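# Hold folded arm's plate flush against bars, nuts aligned

## Task

Take the folded robot arm up from its stand and hold it so its plate stands vertical and lies flat on both bars to within 1 mm, with each corner hole centred over a nut behind it to within 1 mm, ready for screws. It must still be gripped there at the end. Dropping it fails the job; a brief slip is allowed.

## Robot and tools

Setup: four Universal Robots UR12e arms, arm1 to arm4. Each has six revolute joints and a two-finger gripper whose fingers slide. Feet (base_link) in the scene frame, metres: arm1 x=-1.000 y=+0.000 z=+0.523 quat_wxyz=(+0.699, -0.001, -0.004, +0.715); arm2 x=+0.880 y=-0.420 z=+0.470 quat_wxyz=(+1.000, +0.006, -0.001, +0.025); arm3 x=-0.520 y=-1.200 z=+0.846 quat_wxyz=(+0.709, +0.001, -0.008, -0.705); arm4 x=+0.550 y=-1.200 z=+0.819 quat_wxyz=(+1.000, +0.000, +0.000, +0.000). Each foot faces its own +x. Reach is about 1.50 m from the joint 1 axis. Seen from above, the arm sits to the left of the joint 1 heading: upper arm about 0.18 m, forearm about 0.04 m, wrist and hand about 0.17 m (the hand when joint5 is -1.571).

Frame: one scene frame in metres, origin on the floor, +z up. The hand point is midway between the pads, 20 mm back from the fingertips. Hand +z runs along the fingers; the fingers open and close along hand x. The printed hand position can be off, more so at long reach. hand_target is the hand pose the drive's current joint targets would give.

Joints, in radians, absolute, with the done tolerance of ±0.01:
- joint1_rad -3.141..3.141: turns the arm about its foot; positive is counter-clockwise from above; 0 points along the foot's +x.
- joint2_rad -3.141..0: shoulder; -1.571 is the upper arm vertical, 0 is level forward.
- joint3_rad 0..3.141: elbow; 0 is straight.
- joint4_rad -6.283..6.283: wrist pitch, same axis as joints 2 and 3.
- joint5_rad -3.141..0: swings the hand sideways; positive toward the arm's left.
- joint6_rad -6.283..6.283: rolls the hand; positive is clockwise viewed from behind.
- gripper_m -0.006..0.12 (±0.003): pad gap in metres; negative presses shut pads together.

move: optional keys arm1, arm2, arm3, arm4, each one arm's own part, plus cameras. Inside an arm's part:
- joints: an object of absolute joint goals by name (any subset). Joint goals move at most 2.09 rad/s (joints 1 to 2) or 3.14 rad/s (joints 3 to 6), with acceleration up to 1.4 rad/s per second; one arm's joints start together and arrive together, and the hand can swing wide between postures.
- target: seven numbers [x, y, z, qw, qx, qy, qz], an absolute hand pose in the scene frame, metres and unit quaternion. The hand follows a straight line from hand_target. With target, joints may only contain gripper_m, or the call is refused.
- speed: top hand speed for target, 0.002 to 0.5 m/s, default 0.25; rotation capped at twice that in rad/s.
- min_time_s: 0.1 to 8 s, the shortest duration for that arm's joint motions.
- contact_limits: {"gripper_m": N}, grip force per pad in newtons, 50 to 400, default 200. It caps the hold until the next action naming gripper_m. A locked grip on a part only takes a higher limit with a new gripper_m value, and a lower one only after opening.
All motions in one action start together; hand paths in one action finish together. Paths ignore obstacles and other arms. Each step, the controller pulls the path pose to within 150 mm and 16 degrees of the measured hand. The hand can lag, drift, and overshoot speed near a straight arm. Hand paths stop after 10 s; an action stops after 15 s. An arm left out may keep pushing toward its old goal. A move with no action returns full state and all images.

wait: seconds 0 to 10; commands nothing new; cameras as in move.
zoom_image: camera plus region [x0, y0, x1, y1] in pixels from the top-left, no more than 504 by 504; only cameras in the latest images.
finished_scene: scene is the current scene number; irreversible; the goal must already hold and stay held.

Cameras: arm1_cam_wrist to arm4_cam_wrist (896x504, ride the arms), cam_benches, cam_left, cam_plate (504x504, fixed; cam_plate is a narrow view of the plate area from above and in front). Use "all" for every camera, [] for none.

Results: "pictures" lists the image order; "move" names the arms sent a motion; "as last shown" means an arm got no command and its status reads "not commanded". Statuses: done (hand within 1 cm and 2 degrees); off_target (resting short, maybe still pushing); time_out (gave up, holds where it stopped); not_followed, "joint command not followed", "pose unreachable" (a safety check held the arm; grippers still act); limit_stop_at_motor_heat (resend that goal). Joint velocities are rad/s; "within noise" means stopped. Joint torques are drive outputs with offsets and noise. Wrist force and torque are in hand axes, zeroed at start, with a third line for the peak since last shown. If a call is refused or a stop hits it, later move, wait and finished_scene calls in that reply are skipped.

Avoid: any hard press between two robots (fails at once), including closing a gripper on another arm's fingers; the check may not prevent finger clashes. Torque limits (N m): 297, 297, 135, 48.6, 48.6, 48.6 for joints 1 to 6, held weight included; a shoulder or elbow straying over 7.5 degrees from its plan also faults. About 150 N (±25) of outside force on an arm trips a force fault; either fault halts that arm for 10 s, and after one you may need to open a grip first. Motors warm when loaded, stretched or straining: MOTOR HOT from 70 °C, brakes at 85 °C for 30 to 60 s. Do not drop the part, release it while moving, or strike fixed or heavy things. Loose parts may be nudged occasionally. The scene keeps running while you think.

Each tool is called after "Call:" in YAML: its name, and indented under it one key for each argument.

## Session

Call:
move:

Scene clock: 0.00 s.
Joint torques (N m): no reading
Motor temperatures (°C): arm1=[30 26 42 40 40 39] | arm2=[28 43 35 39 44 42] | arm3=[31 34 37 42 33 33] | arm4=[41 35 29 37 36 33]
Wrist force (N): no reading
Wrist torque (N m): no reading
Wrist force, peak (N): no reading
Joint velocities: within noise
arm1.joint_positions: joint1_rad=+0.000 joint2_rad=-1.570 joint3_rad=+1.570 joint4_rad=-1.570 joint5_rad=-1.571 joint6_rad=+0.000 gripper_m=+0.120
arm1.joint_status: not commanded
arm1.hand: x=-1.1923 y=+0.6862 z=+1.0333 quat_wxyz=(-0.003, +0.011, -1.000, -0.002) (m; scene frame)
arm1.hand_target: x=-1.1923 y=+0.6862 z=+1.0333 quat_wxyz=(-0.003, +0.011, -1.000, -0.002) (m; scene frame)
arm1.hand_status: not commanded
arm2.joint_positions: joint1_rad=+0.000 joint2_rad=-1.570 joint3_rad=+1.570 joint4_rad=-1.570 joint5_rad=-1.571 joint6_rad=+0.000 gripper_m=+0.120
arm2.joint_status: not commanded
arm2.hand: x=+1.5612 y=-0.2173 z=+0.9833 quat_wxyz=(+0.003, -0.689, -0.725, -0.005) (m; scene frame)
arm2.hand_target: x=+1.5612 y=-0.2173 z=+0.9833 quat_wxyz=(+0.003, -0.689, -0.725, -0.005) (m; scene frame)
arm2.hand_status: not commanded
arm3.joint_positions: joint1_rad=+0.000 joint2_rad=-1.570 joint3_rad=+1.570 joint4_rad=-1.570 joint5_rad=-1.571 joint6_rad=+0.000 gripper_m=+0.120
arm3.joint_status: not commanded
arm3.hand: x=-0.3497 y=-1.8856 z=+1.3649 quat_wxyz=(-0.005, -1.000, -0.002, -0.007) (m; scene frame)
arm3.hand_target: x=-0.3497 y=-1.8856 z=+1.3649 quat_wxyz=(-0.005, -1.000, -0.002, -0.007) (m; scene frame)
arm3.hand_status: not commanded
arm4.joint_positions: joint1_rad=+0.000 joint2_rad=-1.570 joint3_rad=+1.570 joint4_rad=-1.570 joint5_rad=-1.571 joint6_rad=+0.000 gripper_m=+0.120
arm4.joint_status: not commanded
arm4.hand: x=+1.2414 y=-1.0263 z=+1.3282 quat_wxyz=(+0.000, -0.707, -0.707, +0.000) (m; scene frame)
arm4.hand_target: x=+1.2414 y=-1.0263 z=+1.3282 quat_wxyz=(+0.000, -0.707, -0.707, +0.000) (m; scene frame)
arm4.hand_status: not commanded
pictures: arm1_cam_wrist, arm2_cam_wrist, arm3_cam_wrist, arm4_cam_wrist, cam_benches, cam_left, cam_plate

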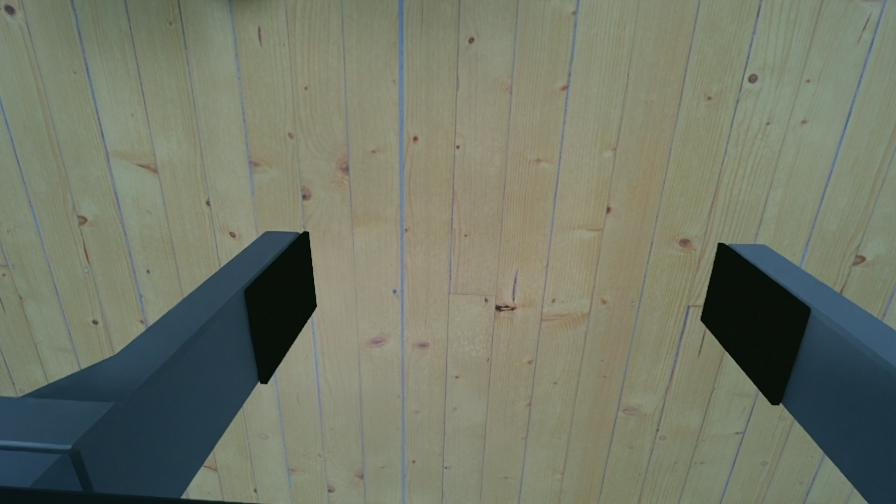

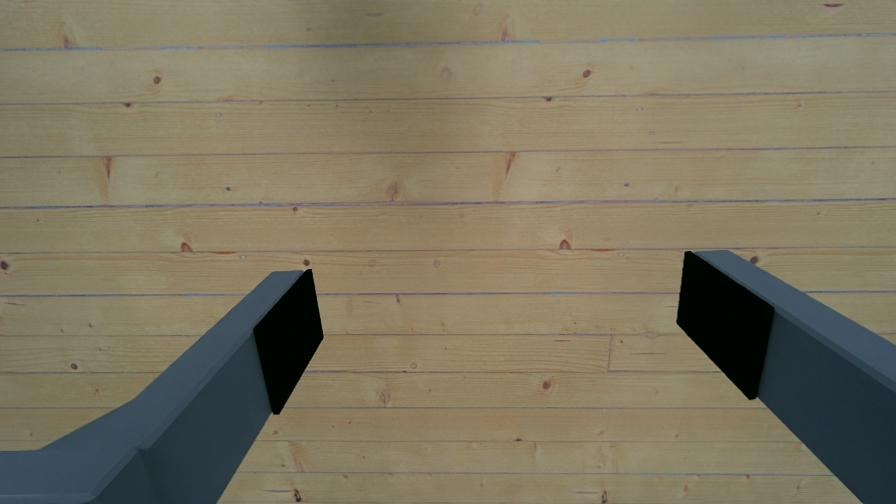

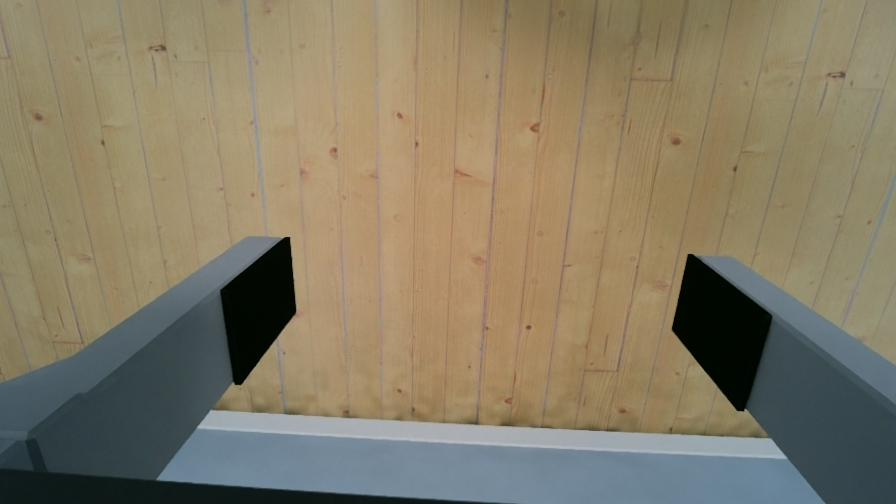

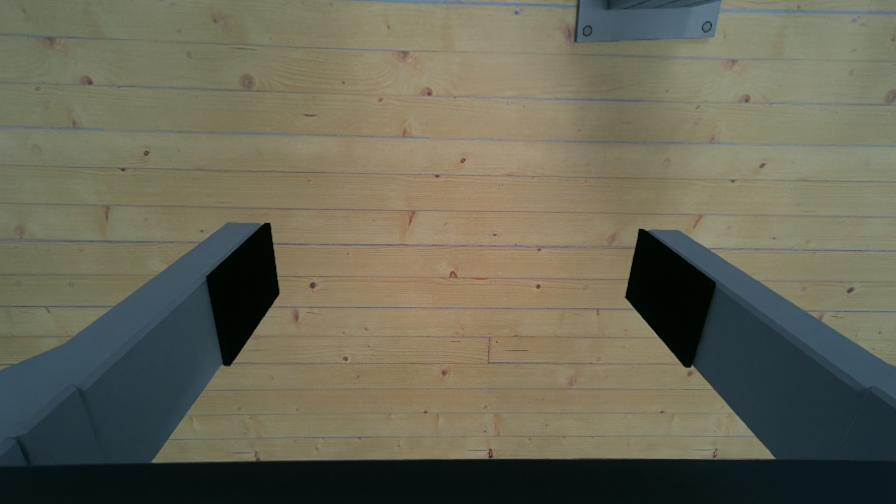

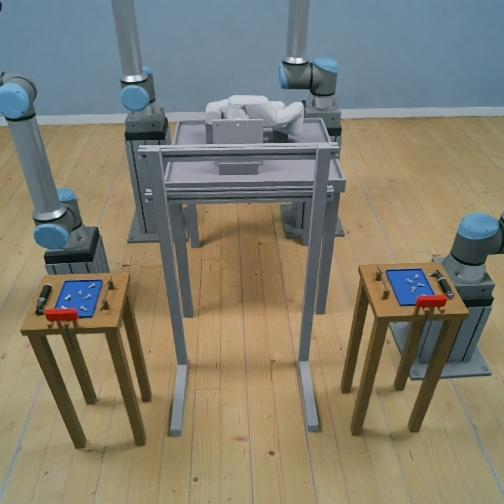

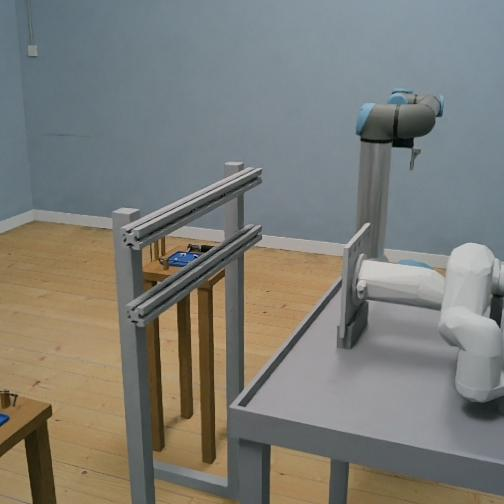

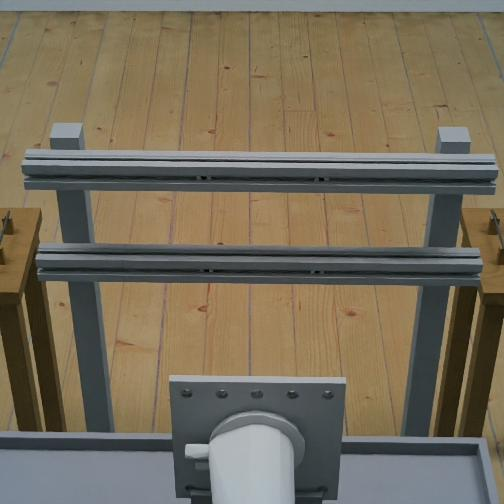

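Call:
move:
  arm1: {"joints": {"joint1_rad": -0.5, "joint2_rad": -1.57, "joint3_rad": 0.6, "joint4_rad": -0.6, "joint5_rad": -1.576, "joint6_rad": 0.7}, "min_time_s": 3}
  arm2: {"joints": {"joint1_rad": 1.2, "joint2_rad": -1.75, "joint3_rad": 1.1, "joint4_rad": -0.92, "joint5_rad": -1.4716, "joint6_rad": 1.4224}, "min_time_s": 3}
  arm3: {"joints": {"joint1_rad": 0.781, "joint2_rad": -1.514, "joint3_rad": 2.134, "joint4_rad": -0.62, "joint5_rad": -0.785, "joint6_rad": 0.0}, "min_time_s": 3}
  arm4: {"joints": {"joint1_rad": 1.047, "joint2_rad": -1.546, "joint3_rad": 2.104, "joint4_rad": -0.558, "joint5_rad": -0.524, "joint6_rad": 0.0}, "min_time_s": 3}
  cameras: ["arm3_cam_wrist", "arm4_cam_wrist", "cam_plate", "cam_left"]

Call:
zoom_image:
  camera: "cam_plate"
  region: [170, 150, 350, 290]

Scene clock: 5.70 s.
Joint torques (N m): arm1=[17.45 -32.57 -24.54 -8.45 -2.02 -1.81] | arm2=[-3.34 -15.86 -31.57 -8.28 -0.47 -0.44] | arm3=[-4.7 -38.21 -50.61 1 -3.96 0.08] | arm4=[-0.92 -27.54 -43.7 -2.57 -2.58 -0.44]
Motor temperatures (°C): arm1=[30 26 42 40 40 39] | arm2=[28 43 35 39 44 42] | arm3=[31 34 36 42 33 33] | arm4=[41 35 29 37 36 33]
Wrist force (N): arm1=[0.4 0.5 -0.1] | arm2=[-0.2 0.0 0.2] | arm3=[0.2 -0.7 2.0] | arm4=[-2.4 0.8 1.4]
Wrist torque (N m): arm1=[0.11 -0.06 0.23] | arm2=[-0.08 0.02 0.09] | arm3=[0.63 -0.23 -0.23] | arm4=[0.03 -0.39 -1.09]
Wrist force, peak (N): arm1=[0.8 0.0 2.4] | arm2=[-1.9 0.5 1.4] | arm3=[0.2 -0.7 4.4] | arm4=[-3.0 1.2 3.9]
move: arm1 done; arm2 done; arm3 done; arm4 done
Joint velocities: within noise
arm1.joint_positions: joint1_rad=-0.500 joint2_rad=-1.570 joint3_rad=+0.600 joint4_rad=-0.600 joint5_rad=-1.576 joint6_rad=+0.700 gripper_m=+0.120
arm1.joint_status: all done
arm1.hand: x=-0.9554 y=+0.4696 z=+1.5054 quat_wxyz=(-0.004, -0.556, -0.831, -0.003)
arm1.hand_target: x=-0.9555 y=+0.4696 z=+1.5054 quat_wxyz=(-0.004, -0.556, -0.831, -0.003)
arm1.hand_status: not commanded
arm2.joint_positions: joint1_rad=+1.200 joint2_rad=-1.750 joint3_rad=+1.100 joint4_rad=-0.920 joint5_rad=-1.472 joint6_rad=+1.422 gripper_m=+0.120
arm2.joint_status: all done
arm2.hand: x=+0.8329 y=+0.0754 z=+1.3228 quat_wxyz=(+0.046, -0.764, -0.643, +0.022)
arm2.hand_target: x=+0.8330 y=+0.0754 z=+1.3227 quat_wxyz=(+0.046, -0.764, -0.643, +0.022)
arm2.hand_status: not commanded
arm3.joint_positions: joint1_rad=+0.781 joint2_rad=-1.514 joint3_rad=+2.134 joint4_rad=-0.620 joint5_rad=-0.785 joint6_rad=+0.000 gripper_m=+0.120
arm3.joint_status: all done
arm3.hand: x=-0.0480 y=-1.1426 z=+1.1926 quat_wxyz=(+0.704, -0.711, -0.005, -0.005)
arm3.hand_target: x=-0.0480 y=-1.1427 z=+1.1927 quat_wxyz=(+0.704, -0.711, -0.005, -0.005)
arm3.hand_status: not commanded
arm4.joint_positions: joint1_rad=+1.047 joint2_rad=-1.546 joint3_rad=+2.104 joint4_rad=-0.558 joint5_rad=-0.524 joint6_rad=+0.000 gripper_m=+0.120
arm4.joint_status: all done
arm4.hand: x=+0.3653 y=-0.6795 z=+1.1896 quat_wxyz=(+0.500, -0.500, -0.500, +0.500)
arm4.hand_target: x=+0.3653 y=-0.6795 z=+1.1896 quat_wxyz=(+0.500, -0.500, -0.500, +0.500)
arm4.hand_status: not commanded
pictures: arm3_cam_wrist, arm4_cam_wrist, cam_left, cam_plate
arm3_cam_wrist: T_world_to_cam=[[0.99803, 0.03911, 0.04908, 0.04701], [0.0598, -0.35528, -0.93285, 0.72575], [-0.01905, 0.93394, -0.35692, 1.61731]] pos_world=[-0.05951, -1.25446, 1.25196]
arm4_cam_wrist: T_world_to_cam=[[0.01721, 0.99956, 0.02423, 0.64797], [0.3831, 0.01579, -0.92357, 0.98356], [-0.92355, 0.02518, -0.38266, 0.94044]] pos_world=[0.48058, -0.68689, 1.25256]

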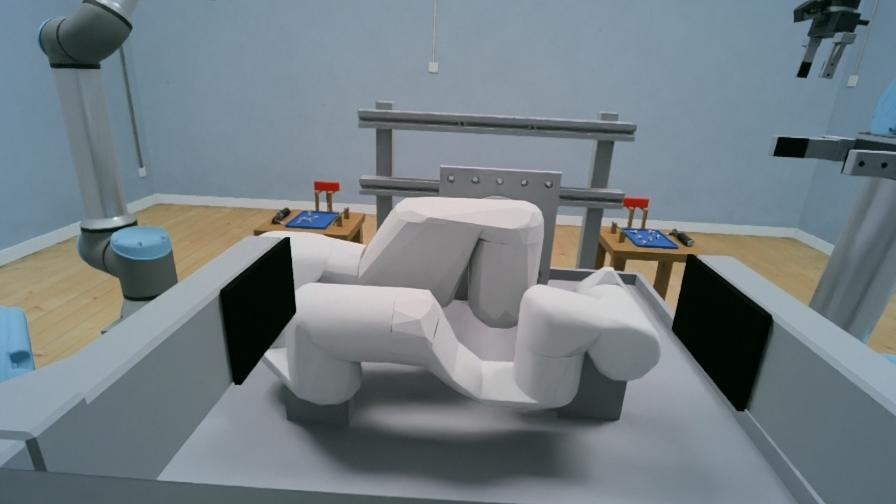

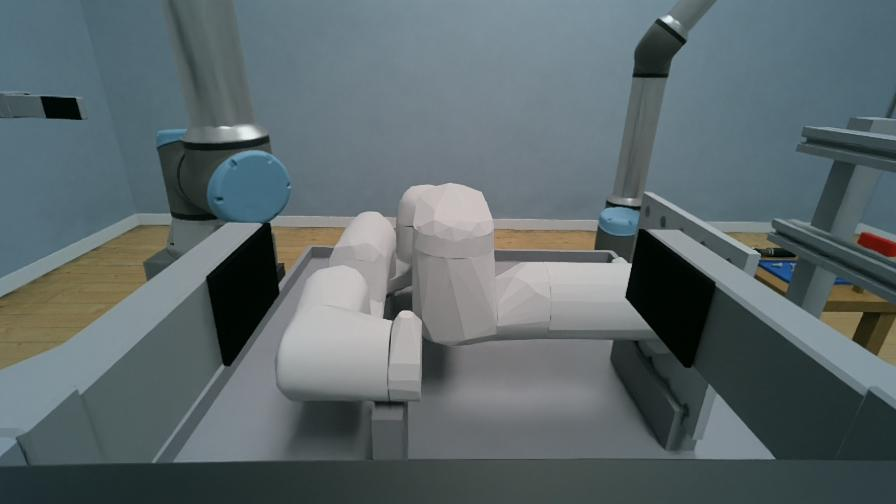

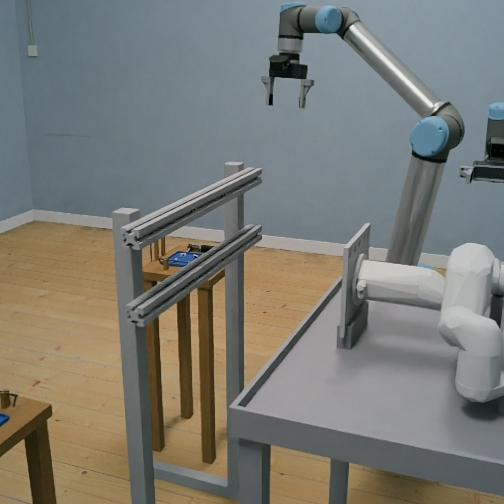

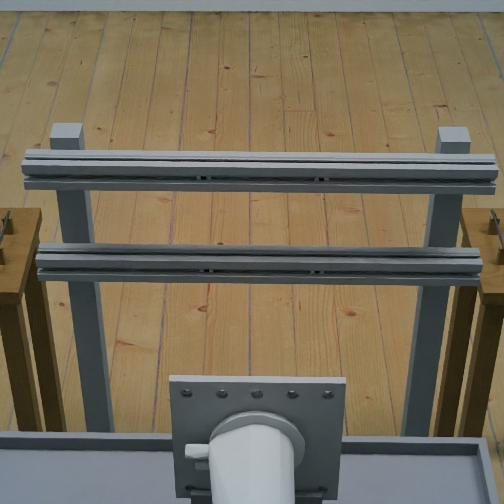

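Scaled by 2.800 from the camera's image (finer frame: 720x720).

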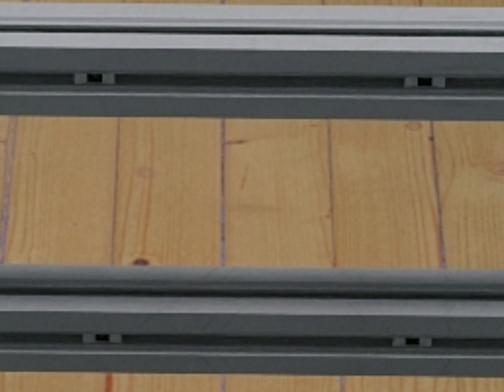

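Call:
zoom_image:
  camera: "cam_plate"
  region: [188, 158, 224, 194]

Call:
zoom_image:
  camera: "cam_plate"
  region: [302, 158, 338, 194]

Call:
zoom_image:
  camera: "cam_plate"
  region: [188, 252, 224, 288]

Call:
zoom_image:
  camera: "cam_plate"
  region: [302, 252, 338, 288]

Call:
zoom_image:
  camera: "cam_plate"
  region: [160, 366, 260, 466]

Call:
zoom_image:
  camera: "cam_plate"
  region: [255, 366, 355, 466]

Scaled by 14.000 from the camera's image (finer frame: 720x720).

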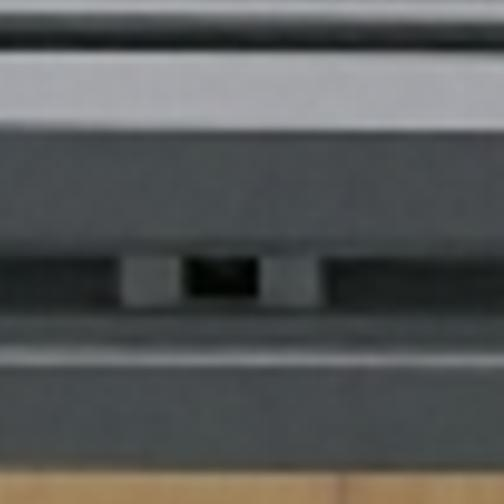

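Scaled by 14.000 from the camera's image (finer frame: 720x720).

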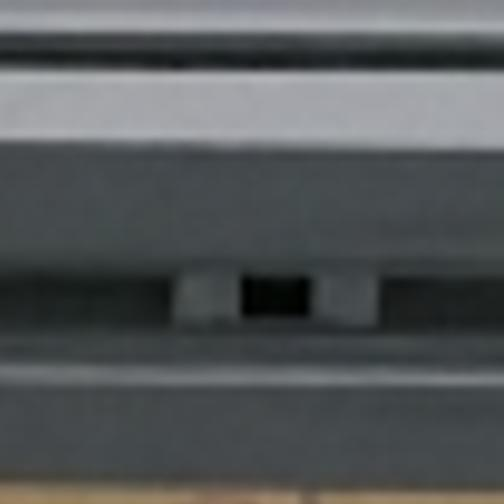

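Scaled by 14.000 from the camera's image (finer frame: 720x720).

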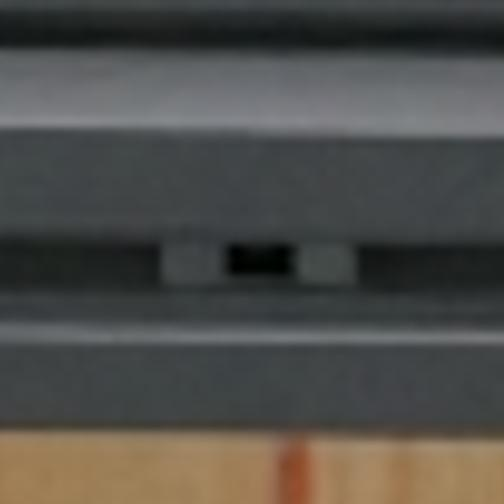

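Scaled by 14.000 from the camera's image (finer frame: 720x720).

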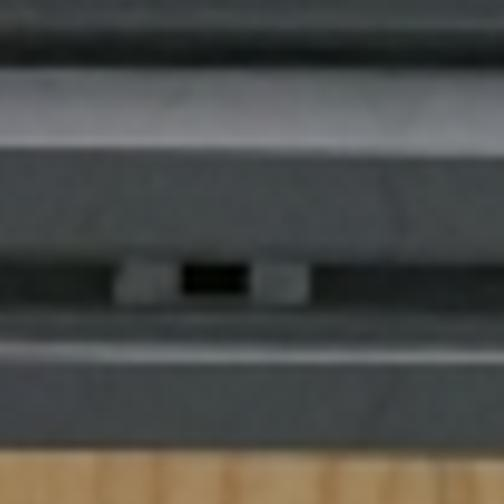

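Scaled by 5.040 from the camera's image (finer frame: 720x720).

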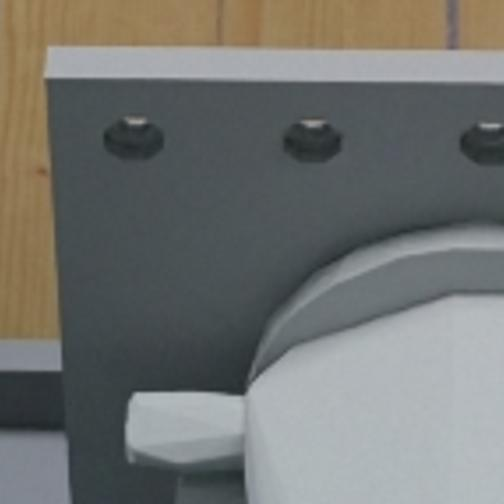

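Scaled by 5.040 from the camera's image (finer frame: 720x720).

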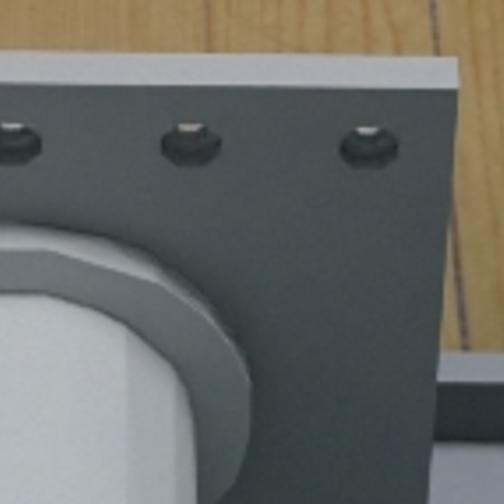

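Call:
move:
  arm4: {"joints": {"joint1_rad": 1.75}, "min_time_s": 1.5}
  arm3: {"joints": {"joint1_rad": 1.3881, "joint2_rad": -1.9888, "joint3_rad": 2.5587, "joint4_rad": -1.951, "joint5_rad": -0.7938, "joint6_rad": -0.2494}, "min_time_s": 3}

Call:
move:
  arm2: {"joints": {"joint1_rad": 2.9137}, "min_time_s": 2.5}
  cameras: ["arm3_cam_wrist"]

Call:
move:
  arm2: {"joints": {"joint1_rad": 2.9137, "joint2_rad": -1.5499, "joint3_rad": 1.5297, "joint4_rad": -2.0675, "joint5_rad": -1.4716, "joint6_rad": 1.4224}, "min_time_s": 2.5}
  cameras: ["arm2_cam_wrist", "arm3_cam_wrist", "arm4_cam_wrist"]

Scene clock: 25.30 s.
Joint torques (N m): arm1=[18.76 -35.89 -22.26 -9.13 -0.01 -1.93] | arm2=[-10.44 -16.05 -30.32 -8.35 -0.94 2.25] | arm3=[-8.62 7.73 -60.6 -2.84 -1.07 1.78] | arm4=[2.82 -53.69 -28.56 2.26 -2.78 -1.25]
Motor temperatures (°C): arm1=[30 26 42 40 40 39] | arm2=[28 43 35 39 44 41] | arm3=[31 34 36 42 33 33] | arm4=[41 35 29 37 36 33]
Wrist force (N): arm1=[-0.2 1.0 0.5] | arm2=[-0.3 -0.1 0.1] | arm3=[1.9 -1.2 -0.5] | arm4=[-2.5 0.9 1.5]
Wrist torque (N m): arm1=[0.18 0.05 0.24] | arm2=[-0.09 0.03 0.09] | arm3=[0.04 -0.42 -0.18] | arm4=[0.07 -0.36 -1.06]
Wrist force, peak (N): arm1=[0.4 0.8 1.0] | arm2=[-0.4 -0.5 -0.1] | arm3=[2.4 -1.8 -0.2] | arm4=[-2.5 0.8 3.3]
move: arm3 done; arm4 done
Joint velocities: within noise
arm1, arm2: as last shown
arm1.hand: x=-0.9555 y=+0.4696 z=+1.5054 quat_wxyz=(-0.004, -0.556, -0.831, -0.003)
arm2.hand: x=+0.8330 y=+0.0754 z=+1.3227 quat_wxyz=(+0.046, -0.764, -0.643, +0.022)
arm3.joint_positions: joint1_rad=+1.388 joint2_rad=-1.989 joint3_rad=+2.559 joint4_rad=-1.951 joint5_rad=-0.794 joint6_rad=-0.250 gripper_m=+0.120
arm3.joint_status: all done
arm3.hand: x=-0.1499 y=-0.8856 z=+1.0589 quat_wxyz=(+0.270, -0.654, -0.653, -0.271)
arm3.hand_target: x=-0.1498 y=-0.8857 z=+1.0590 quat_wxyz=(+0.270, -0.654, -0.653, -0.271)
arm3.hand_status: not commanded
arm4.joint_positions: joint1_rad=+1.750 joint2_rad=-1.546 joint3_rad=+2.104 joint4_rad=-0.558 joint5_rad=-0.524 joint6_rad=+0.000 gripper_m=+0.120
arm4.joint_status: all done
arm4.hand: x=+0.0726 y=-0.9219 z=+1.1896 quat_wxyz=(+0.298, -0.298, -0.641, +0.641)
arm4.hand_target: x=+0.0726 y=-0.9219 z=+1.1896 quat_wxyz=(+0.298, -0.298, -0.641, +0.641)
arm4.hand_status: not commanded
pictures: none

Scene clock: 28.13 s.
Joint torques (N m): arm1=[16.15 -35.09 -21.54 -8.62 0.3 -1.59] | arm2=[-0.16 -32.14 -43.56 -5.79 1.73 2.27] | arm3=[-8.18 8.63 -60.47 -3.37 2.1 2.45] | arm4=[8.41 -54.51 -27.5 5.92 -2.25 -1.64]
Motor temperatures (°C): arm1=[30 26 42 40 40 39] | arm2=[28 43 35 39 44 41] | arm3=[31 34 36 42 33 33] | arm4=[41 35 29 37 36 33]
Wrist force (N): arm1=[0.3 0.7 0.2] | arm2=[-0.1 -0.3 0.3] | arm3=[2.0 -0.9 -0.4] | arm4=[-2.1 0.9 1.4]
Wrist torque (N m): arm1=[0.13 -0.04 0.22] | arm2=[-0.10 0.00 0.10] | arm3=[0.08 -0.44 -0.18] | arm4=[0.08 -0.42 -1.06]
Wrist force, peak (N): arm1=[0.4 1.1 0.7] | arm2=[0.1 -2.1 0.6] | arm3=[2.2 -1.2 -0.4] | arm4=[-2.5 0.9 1.6]
move: arm2 done
Joint velocities: within noise
arm1, arm3, arm4: as last shown
arm2.joint_positions: joint1_rad=+2.914 joint2_rad=-1.750 joint3_rad=+1.100 joint4_rad=-0.920 joint5_rad=-1.472 joint6_rad=+1.422 gripper_m=+0.120
arm2.joint_status: all done
arm2.hand: x=+0.3847 y=-0.5469 z=+1.3144 quat_wxyz=(+0.007, -0.015, -0.999, +0.043)
arm2.hand_target: x=+0.3847 y=-0.5469 z=+1.3144 quat_wxyz=(+0.007, -0.014, -0.999, +0.043)
arm2.hand_status: not commanded
arm3.joint_positions: joint1_rad=+1.388 joint2_rad=-1.989 joint3_rad=+2.559 joint4_rad=-1.951 joint5_rad=-0.794 joint6_rad=-0.249 gripper_m=+0.120
arm3.hand: x=-0.1498 y=-0.8857 z=+1.0589 quat_wxyz=(+0.270, -0.654, -0.653, -0.271)
arm3_cam_wrist: T_world_to_cam=[[-0.03583, 0.73391, 0.67829, -0.06068], [0.9366, -0.21207, 0.27894, -0.32658], [0.34856, 0.64529, -0.67979, 1.46899]] pos_world=[-0.20833, -0.97264, 1.13085]

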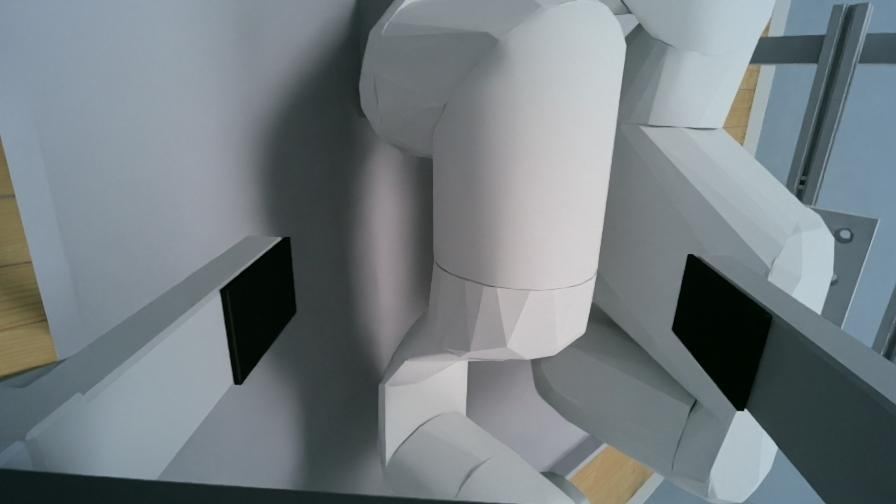

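Scene clock: 30.97 s.
Joint torques (N m): arm1=[18.91 -35.52 -21.89 -8.59 0.14 -1.79] | arm2=[-0.7 -64.3 -60.84 -3.59 -0.14 2.28] | arm3=[-12.12 6.17 -59.01 -3.78 5.53 2.6] | arm4=[7.48 -54.14 -28.05 5.75 -1.75 -2.03]
Motor temperatures (°C): arm1=[30 26 42 40 40 39] | arm2=[28 43 35 39 44 41] | arm3=[31 34 36 42 33 33] | arm4=[41 35 29 37 36 33]
Wrist force (N): arm1=[0.0 0.8 0.5] | arm2=[-1.1 -0.1 0.5] | arm3=[2.0 -1.2 -0.1] | arm4=[-2.2 0.9 1.3]
Wrist torque (N m): arm1=[0.16 0.02 0.23] | arm2=[-0.12 0.15 0.37] | arm3=[0.03 -0.44 -0.18] | arm4=[0.09 -0.41 -1.06]
Wrist force, peak (N): arm1=[0.4 1.3 0.4] | arm2=[-1.0 -0.1 1.4] | arm3=[2.3 -1.2 0.0] | arm4=[-2.6 1.1 1.5]
move: arm2 done
Joint velocities: within noise
arm1, arm3, arm4: as last shown
arm2.joint_positions: joint1_rad=+2.914 joint2_rad=-1.550 joint3_rad=+1.530 joint4_rad=-2.068 joint5_rad=-1.472 joint6_rad=+1.422 gripper_m=+0.120
arm2.joint_status: all done
arm2.hand: x=+0.0281 y=-0.4803 z=+1.0859 quat_wxyz=(+0.259, +0.000, -0.966, +0.000)
arm2.hand_target: x=+0.0282 y=-0.4803 z=+1.0860 quat_wxyz=(+0.259, +0.000, -0.966, +0.000)
arm2.hand_status: not commanded
arm3.hand: x=-0.1498 y=-0.8857 z=+1.0590 quat_wxyz=(+0.270, -0.654, -0.653, -0.271)
arm2_cam_wrist: T_world_to_cam=[[-0.87247, 0.05778, 0.48524, -0.4629], [0.20909, 0.94164, 0.26383, 0.1802], [-0.44168, 0.33164, -0.83363, 1.20592]] pos_world=[0.09108, -0.54287, 1.18237]
arm3_cam_wrist: T_world_to_cam=[[-0.03583, 0.73391, 0.67829, -0.06068], [0.9366, -0.21207, 0.27894, -0.32658], [0.34856, 0.64529, -0.67979, 1.46899]] pos_world=[-0.20833, -0.97264, 1.13085]
arm4_cam_wrist: T_world_to_cam=[[-0.63316, 0.77364, 0.02439, 0.73411], [0.28201, 0.25991, -0.92354, 1.33188], [-0.72082, -0.57786, -0.38274, 0.10562]] pos_world=[0.16533, -0.85307, 1.25256]

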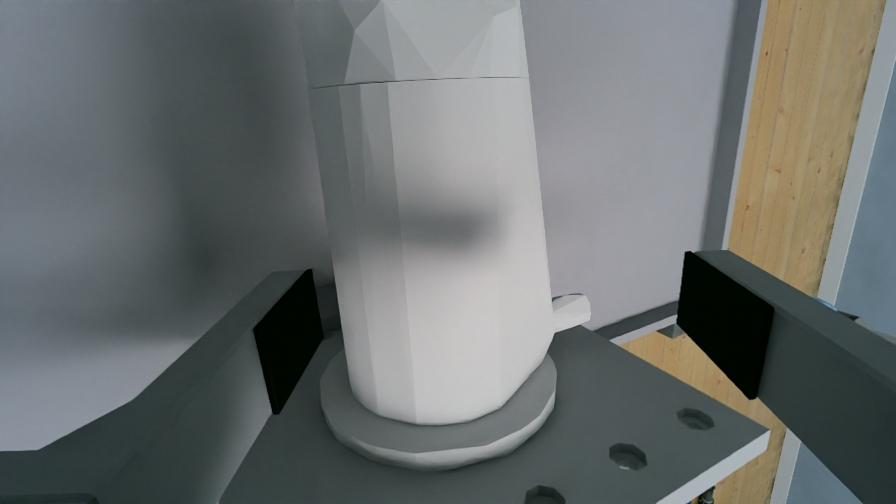

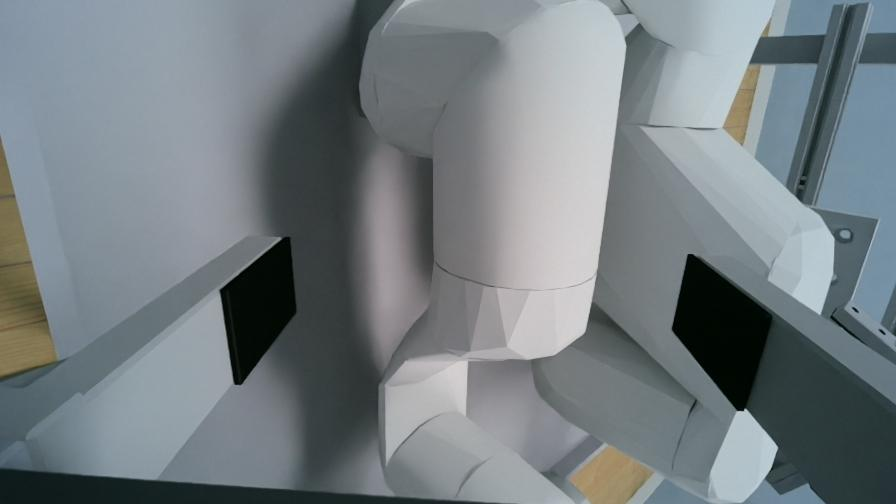

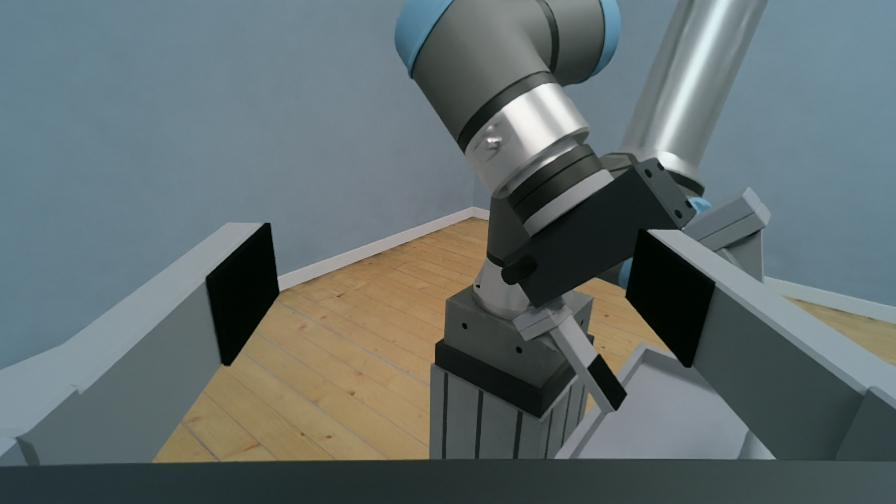

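Call:
zoom_image:
  camera: "arm2_cam_wrist"
  region: [240, 60, 740, 360]

Call:
zoom_image:
  camera: "arm3_cam_wrist"
  region: [200, 100, 700, 400]

Scaled by 1.008 from the camera's image (finer frame: 1280x720).

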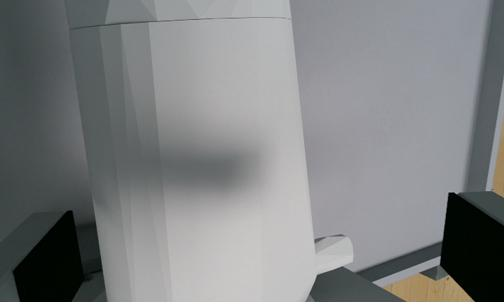

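Scaled by 1.008 from the camera's image (finer frame: 1280x720).

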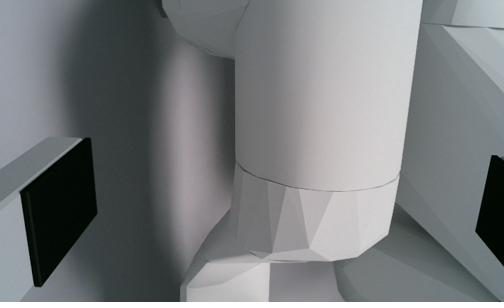

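Call:
move:
  arm2: {"target": [0.0237, -0.48, 1.0297, 0.2588, 0.0256, -0.9655, -0.0069], "speed": 0.08}
  arm3: {"target": [-0.142, -0.8215, 1.0262, 0.2655, -0.641, -0.6653, -0.2756], "speed": 0.08}
  cameras: ["arm2_cam_wrist", "arm3_cam_wrist"]

Scene clock: 45.30 s.
Joint torques (N m): arm1=[17.24 -35.71 -21.65 -8.88 0.4 -2.07] | arm2=[4.69 -60.68 -61.7 -3.32 0.24 2.56] | arm3=[-3.95 -29.58 -43.55 -7.55 -0.79 -3.76] | arm4=[6.25 -54.08 -27.93 5.84 -1.35 -2.69]
Motor temperatures (°C): arm1=[30 26 41 40 40 39] | arm2=[28 43 35 39 44 41] | arm3=[31 34 36 42 33 33] | arm4=[41 35 29 37 36 33]
Wrist force (N): arm1=[0.2 0.9 0.3] | arm2=[-0.8 -0.4 0.2] | arm3=[1.5 -0.9 -0.4] | arm4=[-2.1 1.1 1.2]
Wrist torque (N m): arm1=[0.17 -0.02 0.23] | arm2=[-0.14 0.11 0.26] | arm3=[0.09 -0.34 -0.17] | arm4=[0.11 -0.42 -1.06]
Wrist force, peak (N): arm1=[0.5 1.2 0.7] | arm2=[-2.0 -0.2 1.7] | arm3=[2.1 -1.1 -2.2] | arm4=[-2.6 0.9 1.6]
move: arm2 done; arm3 done
Joint velocities: within noise
arm1, arm4: as last shown
arm2.joint_positions: joint1_rad=+2.916 joint2_rad=-1.540 joint3_rad=+1.618 joint4_rad=-2.167 joint5_rad=-1.473 joint6_rad=+1.371 gripper_m=+0.120
arm2.joint_status: not commanded
arm2.hand: x=+0.0237 y=-0.4800 z=+1.0296 quat_wxyz=(+0.259, +0.026, -0.966, -0.007)
arm2.hand_target: x=+0.0237 y=-0.4800 z=+1.0297 quat_wxyz=(+0.259, +0.026, -0.966, -0.007)
arm2.hand_status: done (0.000 m and 0.0 deg from the pose sent, 0.056 m and 3.0 deg at the start)
arm3.joint_positions: joint1_rad=+1.565 joint2_rad=-1.816 joint3_rad=+2.582 joint4_rad=-2.321 joint5_rad=-0.775 joint6_rad=-0.039 gripper_m=+0.120
arm3.joint_status: not commanded
arm3.hand: x=-0.1421 y=-0.8215 z=+1.0261 quat_wxyz=(+0.266, -0.641, -0.665, -0.276)
arm3.hand_target: x=-0.1420 y=-0.8215 z=+1.0262 quat_wxyz=(+0.266, -0.641, -0.665, -0.276)
arm3.hand_status: done (0.000 m and 0.0 deg from the pose sent, 0.072 m and 2.1 deg at the start)
arm2_cam_wrist: T_world_to_cam=[[-0.87357, 0.00498, 0.48667, -0.46626], [0.1665, 0.94268, 0.28921, 0.17108], [-0.45733, 0.33367, -0.82433, 1.14875]] pos_world=[0.08956, -0.54226, 1.12438]
arm3_cam_wrist: T_world_to_cam=[[-0.07292, 0.73208, 0.6773, -0.09099], [0.93472, -0.18667, 0.3024, -0.31451], [0.34781, 0.65514, -0.67068, 1.40114]] pos_world=[-0.19999, -0.91004, 1.09645]

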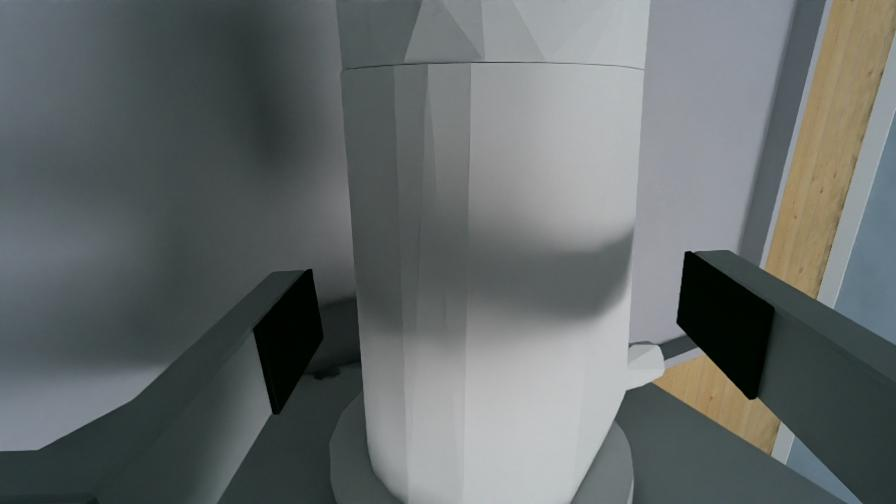

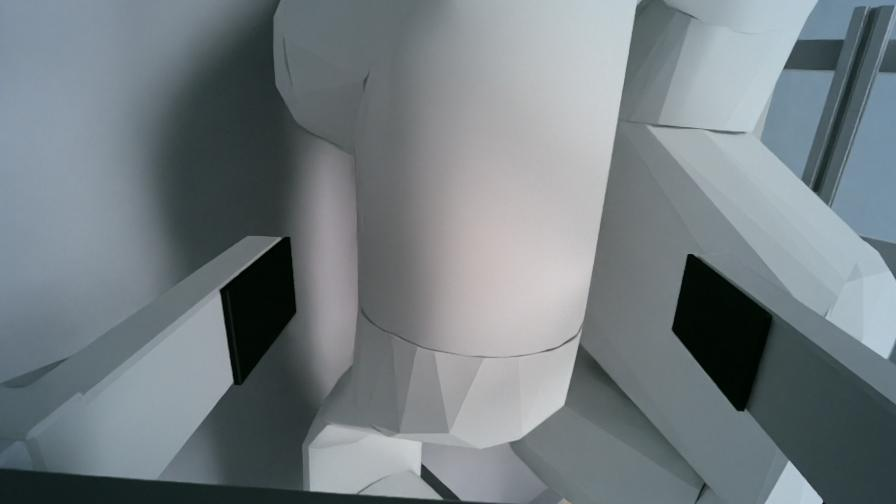

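Call:
move:
  arm2: {"target": [-0.0038, -0.48, 0.9821, 0.2588, 0.0256, -0.9655, -0.0069], "speed": 0.06}
  arm3: {"target": [-0.142, -0.7846, 0.9853, 0.2655, -0.641, -0.6653, -0.2756], "speed": 0.06}
  cameras: ["arm2_cam_wrist", "arm3_cam_wrist", "arm4_cam_wrist"]

Scene clock: 52.30 s.
Joint torques (N m): arm1=[18.72 -35.11 -21.7 -8.73 0.18 -1.55] | arm2=[-5.35 -70.82 -60.4 -3.39 -0.01 -0.25] | arm3=[-8.57 -35.71 -38.51 -5.86 0.98 -3.35] | arm4=[7.34 -52.77 -27.6 5.7 -0.86 -2.88]
Motor temperatures (°C): arm1=[30 26 41 40 40 39] | arm2=[28 43 35 39 44 41] | arm3=[31 34 36 42 33 33] | arm4=[41 35 29 37 36 33]
Wrist force (N): arm1=[0.6 0.4 0.7] | arm2=[-0.8 0.3 0.3] | arm3=[2.0 -0.8 -0.5] | arm4=[-2.4 1.0 1.3]
Wrist torque (N m): arm1=[0.09 -0.10 0.23] | arm2=[-0.03 0.14 0.24] | arm3=[0.12 -0.39 -0.19] | arm4=[0.10 -0.38 -1.06]
Wrist force, peak (N): arm1=[0.7 1.0 0.7] | arm2=[-0.5 -0.2 -2.5] | arm3=[2.6 -0.7 -1.9] | arm4=[-2.6 1.2 1.6]
move: arm2 done; arm3 done
Joint velocities: within noise
arm1, arm4: as last shown
arm2.joint_positions: joint1_rad=+2.923 joint2_rad=-1.484 joint3_rad=+1.643 joint4_rad=-2.248 joint5_rad=-1.477 joint6_rad=+1.378 gripper_m=+0.120
arm2.joint_status: not commanded
arm2.hand: x=-0.0038 y=-0.4800 z=+0.9820 quat_wxyz=(+0.259, +0.026, -0.966, -0.007)
arm2.hand_target: x=-0.0038 y=-0.4800 z=+0.9821 quat_wxyz=(+0.259, +0.026, -0.966, -0.007)
arm2.hand_status: done (0.000 m and 0.0 deg from the pose sent, 0.055 m and 0.0 deg at the start)
arm3.joint_positions: joint1_rad=+1.660 joint2_rad=-1.656 joint3_rad=+2.604 joint4_rad=-2.601 joint5_rad=-0.779 joint6_rad=+0.097 gripper_m=+0.120
arm3.joint_status: not commanded
arm3.hand: x=-0.1421 y=-0.7846 z=+0.9852 quat_wxyz=(+0.266, -0.641, -0.665, -0.275)
arm3.hand_target: x=-0.1420 y=-0.7846 z=+0.9853 quat_wxyz=(+0.266, -0.641, -0.665, -0.276)
arm3.hand_status: done (0.000 m and 0.0 deg from the pose sent, 0.055 m and 0.0 deg at the start)
arm2_cam_wrist: T_world_to_cam=[[-0.87356, 0.00507, 0.48669, -0.4671], [0.16657, 0.94268, 0.28917, 0.18956], [-0.45733, 0.33367, -0.82433, 1.09697]] pos_world=[0.06206, -0.54236, 1.07678]
arm3_cam_wrist: T_world_to_cam=[[-0.07303, 0.73216, 0.67721, -0.09016], [0.93471, -0.18657, 0.30251, -0.29529], [0.34783, 0.65509, -0.67073, 1.34953]] pos_world=[-0.19999, -0.87314, 1.05555]
arm4_cam_wrist: T_world_to_cam=[[-0.63316, 0.77364, 0.02439, 0.73411], [0.28201, 0.25991, -0.92354, 1.33188], [-0.72082, -0.57786, -0.38274, 0.10562]] pos_world=[0.16533, -0.85307, 1.25256]

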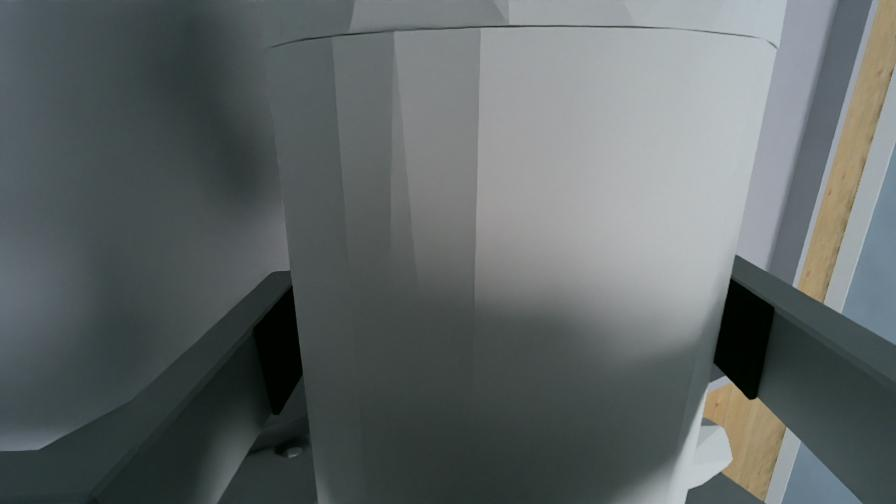

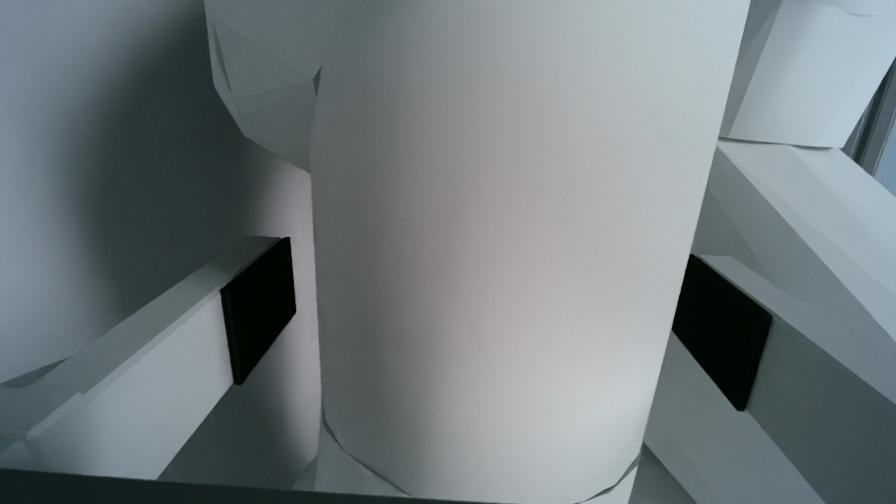

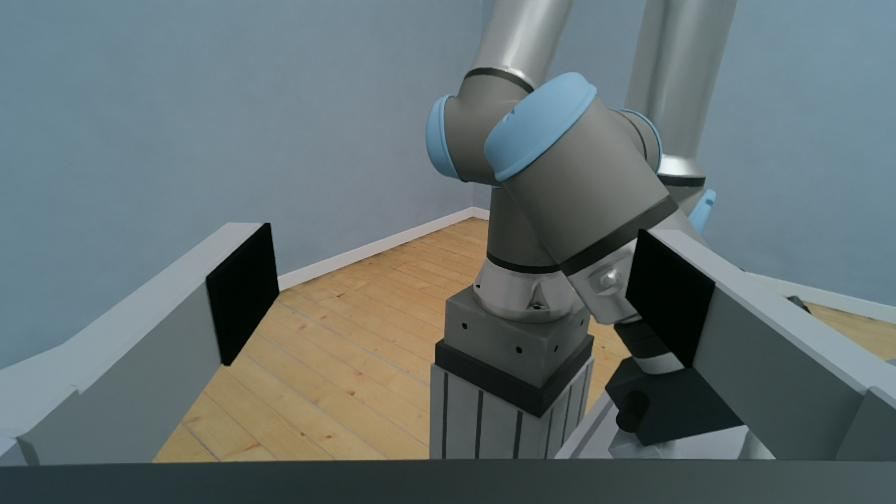

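Call:
zoom_image:
  camera: "arm2_cam_wrist"
  region: [240, 250, 340, 350]

Call:
zoom_image:
  camera: "arm2_cam_wrist"
  region: [690, 250, 790, 350]

Call:
zoom_image:
  camera: "arm3_cam_wrist"
  region: [220, 230, 340, 350]

Call:
zoom_image:
  camera: "arm3_cam_wrist"
  region: [650, 230, 770, 350]

Scaled by 5.040 from the camera's image (finer frame: 1280x720).

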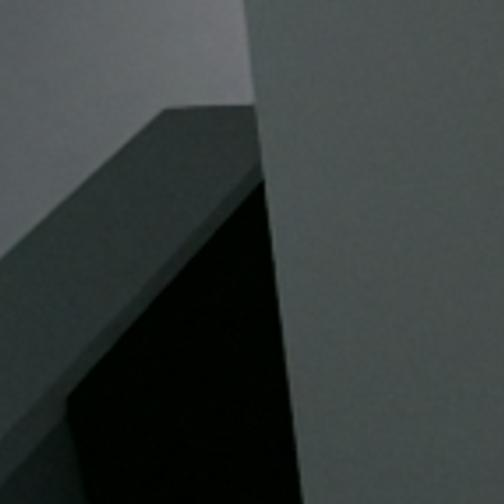

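Scaled by 5.040 from the camera's image (finer frame: 1280x720).

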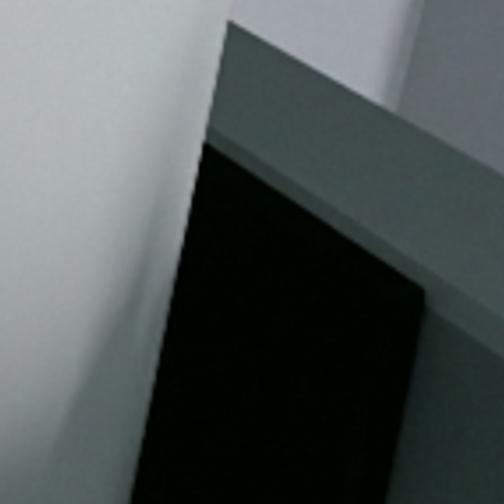

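Scaled by 4.200 from the camera's image (finer frame: 1280x720).

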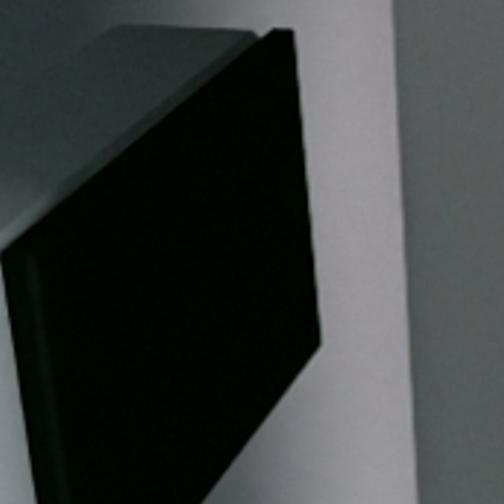

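Scaled by 4.200 from the camera's image (finer frame: 1280x720).

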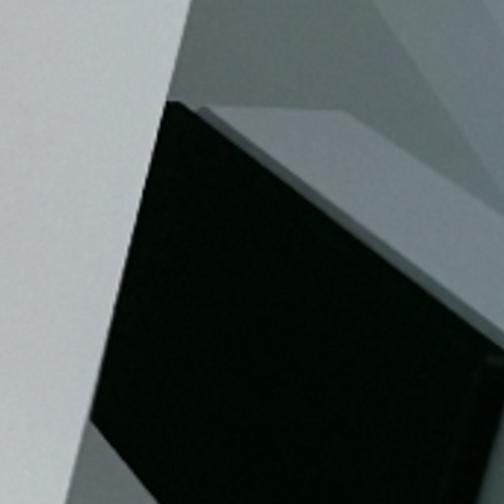

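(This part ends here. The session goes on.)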